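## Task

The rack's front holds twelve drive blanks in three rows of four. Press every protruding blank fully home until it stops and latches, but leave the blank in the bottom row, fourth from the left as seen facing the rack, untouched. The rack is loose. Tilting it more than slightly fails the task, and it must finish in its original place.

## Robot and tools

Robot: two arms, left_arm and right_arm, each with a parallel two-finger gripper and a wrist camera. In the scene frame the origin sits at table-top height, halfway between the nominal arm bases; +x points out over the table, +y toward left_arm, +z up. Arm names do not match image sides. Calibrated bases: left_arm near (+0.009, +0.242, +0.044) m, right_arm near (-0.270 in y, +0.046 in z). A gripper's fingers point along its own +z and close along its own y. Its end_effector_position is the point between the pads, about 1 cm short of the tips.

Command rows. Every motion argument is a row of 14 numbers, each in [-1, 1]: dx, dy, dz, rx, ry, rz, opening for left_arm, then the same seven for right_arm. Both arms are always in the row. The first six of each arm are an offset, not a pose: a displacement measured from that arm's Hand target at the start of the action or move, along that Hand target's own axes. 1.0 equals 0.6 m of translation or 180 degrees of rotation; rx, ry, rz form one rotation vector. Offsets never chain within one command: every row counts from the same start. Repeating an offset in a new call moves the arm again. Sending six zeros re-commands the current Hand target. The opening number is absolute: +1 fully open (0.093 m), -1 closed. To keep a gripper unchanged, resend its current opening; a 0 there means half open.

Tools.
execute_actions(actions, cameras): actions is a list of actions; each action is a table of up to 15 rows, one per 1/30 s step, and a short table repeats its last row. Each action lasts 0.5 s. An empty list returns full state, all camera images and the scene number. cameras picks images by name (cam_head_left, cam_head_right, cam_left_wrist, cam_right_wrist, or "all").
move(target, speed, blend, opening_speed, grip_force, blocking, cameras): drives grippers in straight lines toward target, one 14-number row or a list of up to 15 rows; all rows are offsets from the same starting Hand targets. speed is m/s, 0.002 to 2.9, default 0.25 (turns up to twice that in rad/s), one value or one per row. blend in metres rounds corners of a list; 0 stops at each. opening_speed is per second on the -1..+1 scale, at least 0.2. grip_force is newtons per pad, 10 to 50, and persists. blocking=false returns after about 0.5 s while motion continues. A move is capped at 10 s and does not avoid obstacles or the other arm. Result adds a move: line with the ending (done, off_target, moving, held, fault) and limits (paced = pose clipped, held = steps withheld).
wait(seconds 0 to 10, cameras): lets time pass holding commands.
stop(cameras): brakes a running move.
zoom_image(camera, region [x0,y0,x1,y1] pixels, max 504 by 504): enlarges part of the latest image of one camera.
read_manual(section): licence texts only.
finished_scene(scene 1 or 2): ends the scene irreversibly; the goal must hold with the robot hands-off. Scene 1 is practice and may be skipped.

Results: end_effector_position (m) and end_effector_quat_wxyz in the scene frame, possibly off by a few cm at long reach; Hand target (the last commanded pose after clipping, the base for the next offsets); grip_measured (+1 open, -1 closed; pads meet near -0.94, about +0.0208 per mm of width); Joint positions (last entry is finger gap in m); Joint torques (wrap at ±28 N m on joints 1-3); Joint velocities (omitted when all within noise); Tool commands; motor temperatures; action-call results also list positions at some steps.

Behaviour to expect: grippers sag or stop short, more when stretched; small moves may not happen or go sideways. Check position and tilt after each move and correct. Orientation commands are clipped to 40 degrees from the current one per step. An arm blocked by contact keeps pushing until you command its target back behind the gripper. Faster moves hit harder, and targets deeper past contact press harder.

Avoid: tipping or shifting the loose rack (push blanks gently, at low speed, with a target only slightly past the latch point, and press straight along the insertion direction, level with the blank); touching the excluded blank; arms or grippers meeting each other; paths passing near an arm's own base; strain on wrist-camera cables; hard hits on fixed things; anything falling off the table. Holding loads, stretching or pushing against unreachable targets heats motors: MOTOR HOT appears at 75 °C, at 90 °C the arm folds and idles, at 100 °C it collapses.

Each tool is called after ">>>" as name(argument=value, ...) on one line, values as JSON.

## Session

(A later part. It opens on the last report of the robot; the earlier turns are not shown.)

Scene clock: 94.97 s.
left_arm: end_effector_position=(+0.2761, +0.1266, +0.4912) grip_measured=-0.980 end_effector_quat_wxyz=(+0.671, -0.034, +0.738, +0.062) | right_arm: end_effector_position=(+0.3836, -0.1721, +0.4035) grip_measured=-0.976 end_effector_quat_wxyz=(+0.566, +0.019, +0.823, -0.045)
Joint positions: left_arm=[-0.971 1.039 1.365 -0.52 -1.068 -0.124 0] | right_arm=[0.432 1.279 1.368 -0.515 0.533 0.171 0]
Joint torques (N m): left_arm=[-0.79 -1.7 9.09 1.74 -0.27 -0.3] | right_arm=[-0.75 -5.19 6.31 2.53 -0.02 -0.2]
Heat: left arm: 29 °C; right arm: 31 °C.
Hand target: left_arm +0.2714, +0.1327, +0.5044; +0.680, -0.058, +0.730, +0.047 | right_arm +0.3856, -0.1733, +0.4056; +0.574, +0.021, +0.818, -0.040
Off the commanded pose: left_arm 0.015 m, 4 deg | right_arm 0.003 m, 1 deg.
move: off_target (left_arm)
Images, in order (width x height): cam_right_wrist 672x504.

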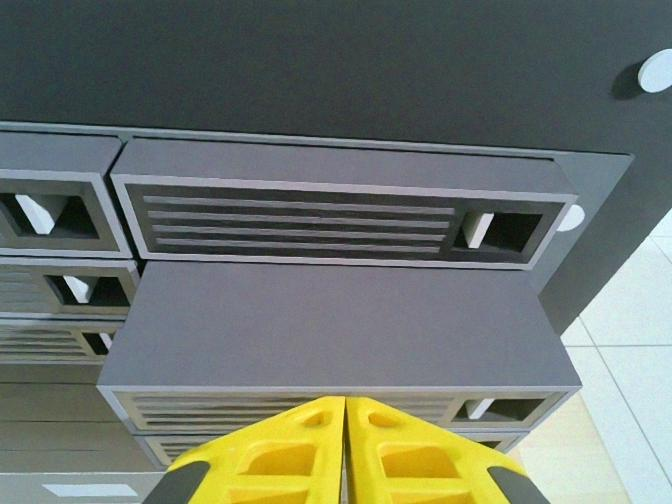

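>>> move(target=[0,0,0,0,0,0,-1,-0.0235,0.003,0.0357,0,0,0,-1], cameras=["cam_right_wrist"], speed=0.03)

Scene clock: 98.13 s.
left_arm: end_effector_position=(+0.2761, +0.1266, +0.4912) grip_measured=-0.980 end_effector_quat_wxyz=(+0.671, -0.034, +0.738, +0.062) | right_arm: end_effector_position=(+0.4038, -0.1747, +0.3913) grip_measured=-0.976 end_effector_quat_wxyz=(+0.552, +0.017, +0.832, -0.051)
Joint positions: left_arm=[-0.971 1.039 1.365 -0.52 -1.068 -0.124 0] | right_arm=[0.391 1.347 1.396 -0.503 0.498 0.157 0]
Joint torques (N m): left_arm=[-0.85 -1.7 9.07 1.77 -0.28 -0.3] | right_arm=[-0.62 -4.64 11.18 2.54 -0.06 -0.25]
Heat: left arm: 29 °C; right arm: 31 °C.
Hand target: left_arm +0.2714, +0.1327, +0.5044; +0.680, -0.058, +0.730, +0.047 | right_arm +0.4107, -0.1732, +0.4116; +0.574, +0.021, +0.818, -0.040
Off the commanded pose: left_arm 0.015 m, 4 deg | right_arm 0.021 m, 3 deg.
move: off_target (left_arm, right_arm)
Images, in order (width x height): cam_right_wrist 672x504.

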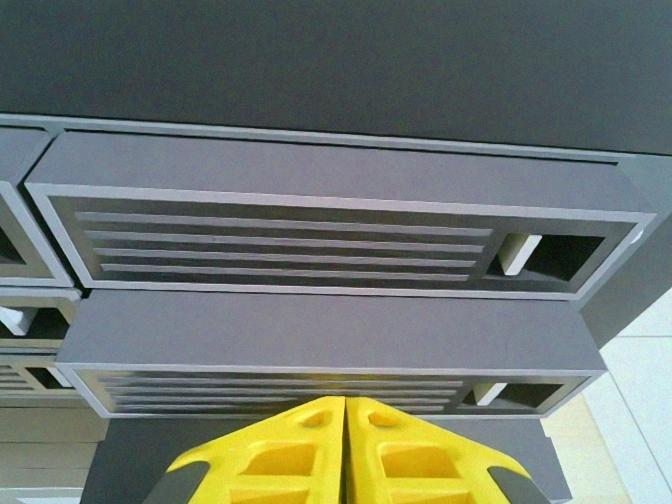

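>>> move(target=[[0,0,0,0,0,0,-1,0.0113,-0.0027,-0.031,0,0,0,-1],[0,0,0,0,0,0,-1,-0.0075,-0.002,-0.038,0,0,0,-1],[0,0,0,0,0,0,-1,-0.017,0,-0.0115,0,0,0,-1]], cameras=["cam_right_wrist"], speed=0.03)

Scene clock: 104.07 s.
left_arm: end_effector_position=(+0.2761, +0.1266, +0.4912) grip_measured=-0.980 end_effector_quat_wxyz=(+0.671, -0.034, +0.738, +0.062) | right_arm: end_effector_position=(+0.4034, -0.1727, +0.4063) grip_measured=-0.976 end_effector_quat_wxyz=(+0.558, +0.017, +0.828, -0.049)
Joint positions: left_arm=[-0.971 1.039 1.365 -0.52 -1.068 -0.124 0] | right_arm=[0.397 1.356 1.452 -0.534 0.503 0.157 0]
Joint torques (N m): left_arm=[-0.73 -1.72 9.02 1.74 -0.28 -0.28] | right_arm=[-0.51 -4.74 11.28 2.34 0 -0.21]
Heat: left arm: 29 °C; right arm: 32 °C.
Hand target: left_arm +0.2714, +0.1327, +0.5044; +0.680, -0.058, +0.730, +0.047 | right_arm +0.4076, -0.1724, +0.4236; +0.574, +0.021, +0.818, -0.040
Off the commanded pose: left_arm 0.015 m, 4 deg | right_arm 0.018 m, 2 deg.
move: off_target (left_arm, right_arm)
Images, in order (width x height): cam_right_wrist 672x504.

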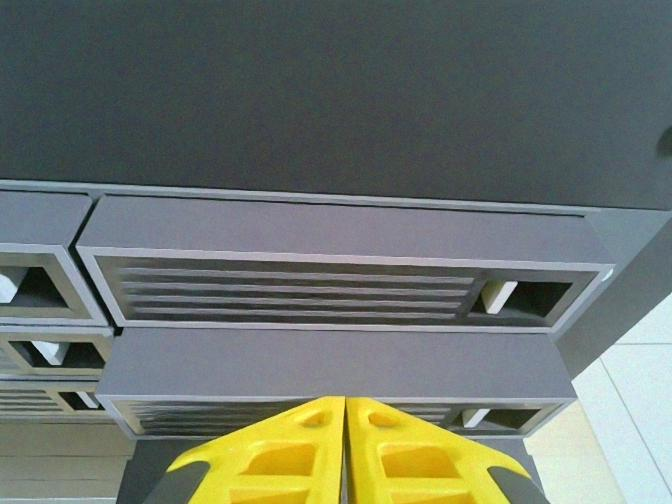

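>>> move(target=[0,0,0,0,0,0,-1,-0.0205,0.0047,0.0547,0,0,0,-1], cameras=["cam_right_wrist"], speed=0.03)

Scene clock: 107.83 s.
left_arm: end_effector_position=(+0.2761, +0.1266, +0.4912) grip_measured=-0.980 end_effector_quat_wxyz=(+0.671, -0.034, +0.738, +0.062) | right_arm: end_effector_position=(+0.4215, -0.1738, +0.4065) grip_measured=-0.976 end_effector_quat_wxyz=(+0.545, +0.011, +0.837, -0.053)
Joint positions: left_arm=[-0.971 1.039 1.365 -0.52 -1.068 -0.124 0] | right_arm=[0.364 1.433 1.543 -0.575 0.467 0.139 0]
Joint torques (N m): left_arm=[-0.79 -1.72 9.07 1.74 -0.26 -0.3] | right_arm=[-1.8 -2.84 11.03 3.15 -0.15 -0.27]
Heat: left arm: 29 °C; right arm: 32 °C.
Hand target: left_arm +0.2714, +0.1327, +0.5044; +0.680, -0.058, +0.730, +0.047 | right_arm +0.4428, -0.1725, +0.4238; +0.574, +0.021, +0.818, -0.040
Off the commanded pose: left_arm 0.015 m, 4 deg | right_arm 0.028 m, 4 deg.
move: off_target (left_arm, right_arm)
Images, in order (width x height): cam_right_wrist 672x504.

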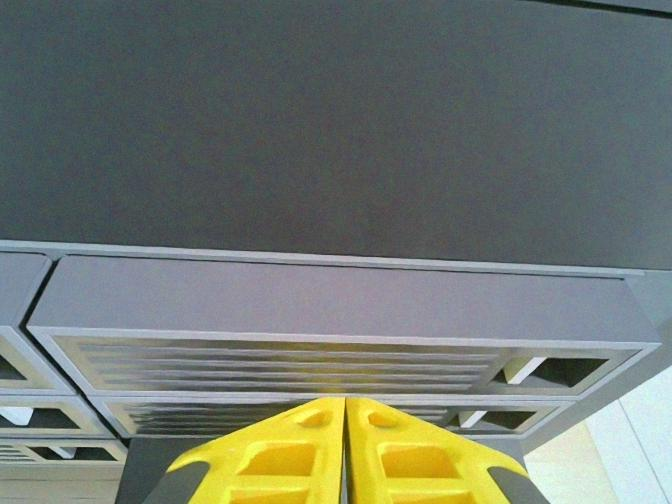

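>>> move(target=[[0,0,0,0,0,0,-1,-0.0085,0.002,0.0235,0,0,0,-1],[0,0,0,0,0,0,-1,0.045,-0.01,-0.13,0,0,0,-1],[0,0,0,0,0,0,-1,0.02,0.06,-0.2,0,0,0,-1]], cameras=["all"], speed=[0.03,0.12,0.15])

>>> zoom_image(camera="cam_head_right", region=[120, 140, 370, 225])

Scene clock: 113.37 s.
left_arm: end_effector_position=(+0.2761, +0.1266, +0.4912) grip_measured=-0.980 end_effector_quat_wxyz=(+0.671, -0.034, +0.738, +0.062) | right_arm: end_effector_position=(+0.3297, -0.1260, +0.4400) grip_measured=-0.976 end_effector_quat_wxyz=(+0.566, +0.007, +0.823, -0.049)
Joint positions: left_arm=[-0.971 1.039 1.365 -0.52 -1.068 -0.124 0] | right_arm=[0.715 1.292 1.563 -0.792 0.779 0.306 0]
Joint torques (N m): left_arm=[-0.75 -1.66 8.98 1.75 -0.28 -0.29] | right_arm=[0.46 -3.63 10.44 1.8 0.34 0.07]
Heat: left arm: 30 °C; right arm: 33 °C.
Hand target: left_arm +0.2714, +0.1327, +0.5044; +0.680, -0.058, +0.730, +0.047 | right_arm +0.3292, -0.1261, +0.4515; +0.574, +0.021, +0.818, -0.040
Off the commanded pose: left_arm 0.015 m, 4 deg | right_arm 0.012 m, 2 deg.
move: off_target (left_arm, right_arm)

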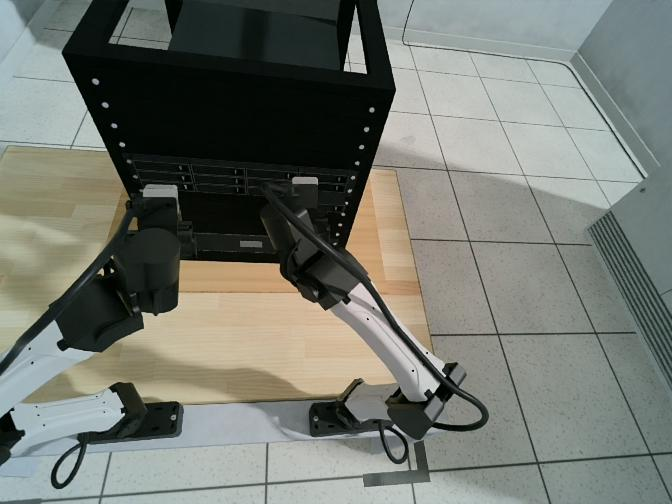

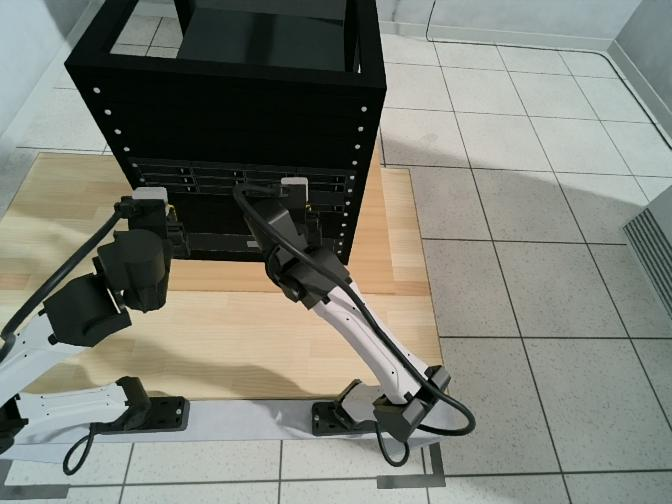

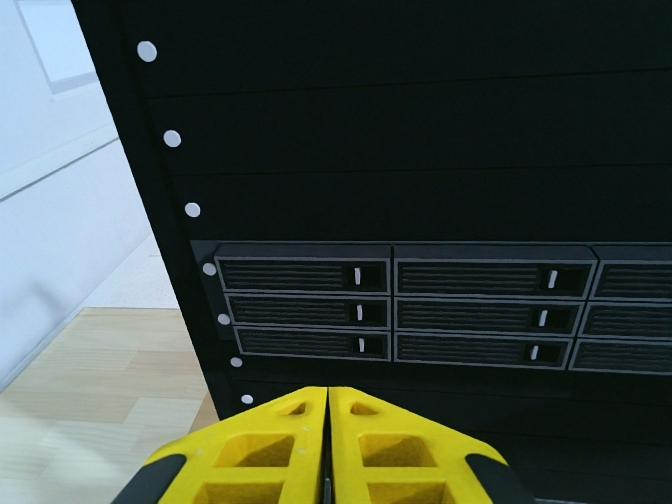

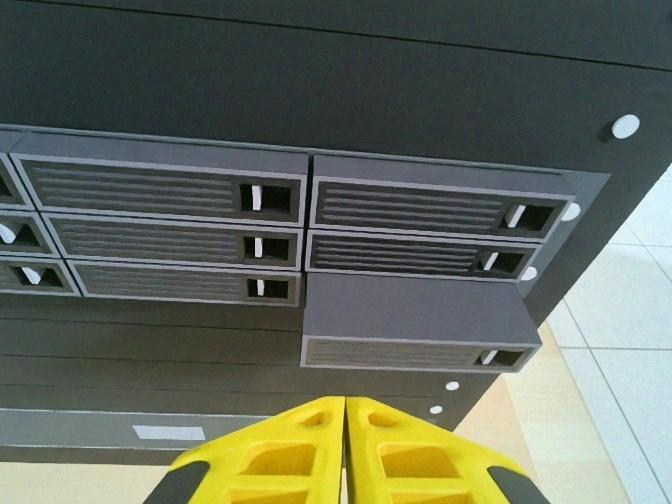

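Scaled by 2.016 from the camera's 672x504 image, which has a finer 960x720 frame.

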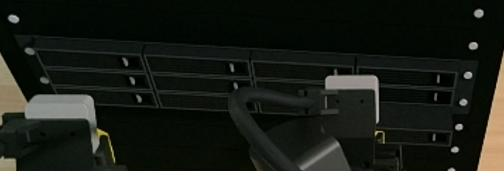

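>>> finished_scene(scene=2)

The scene is finished: the task was done.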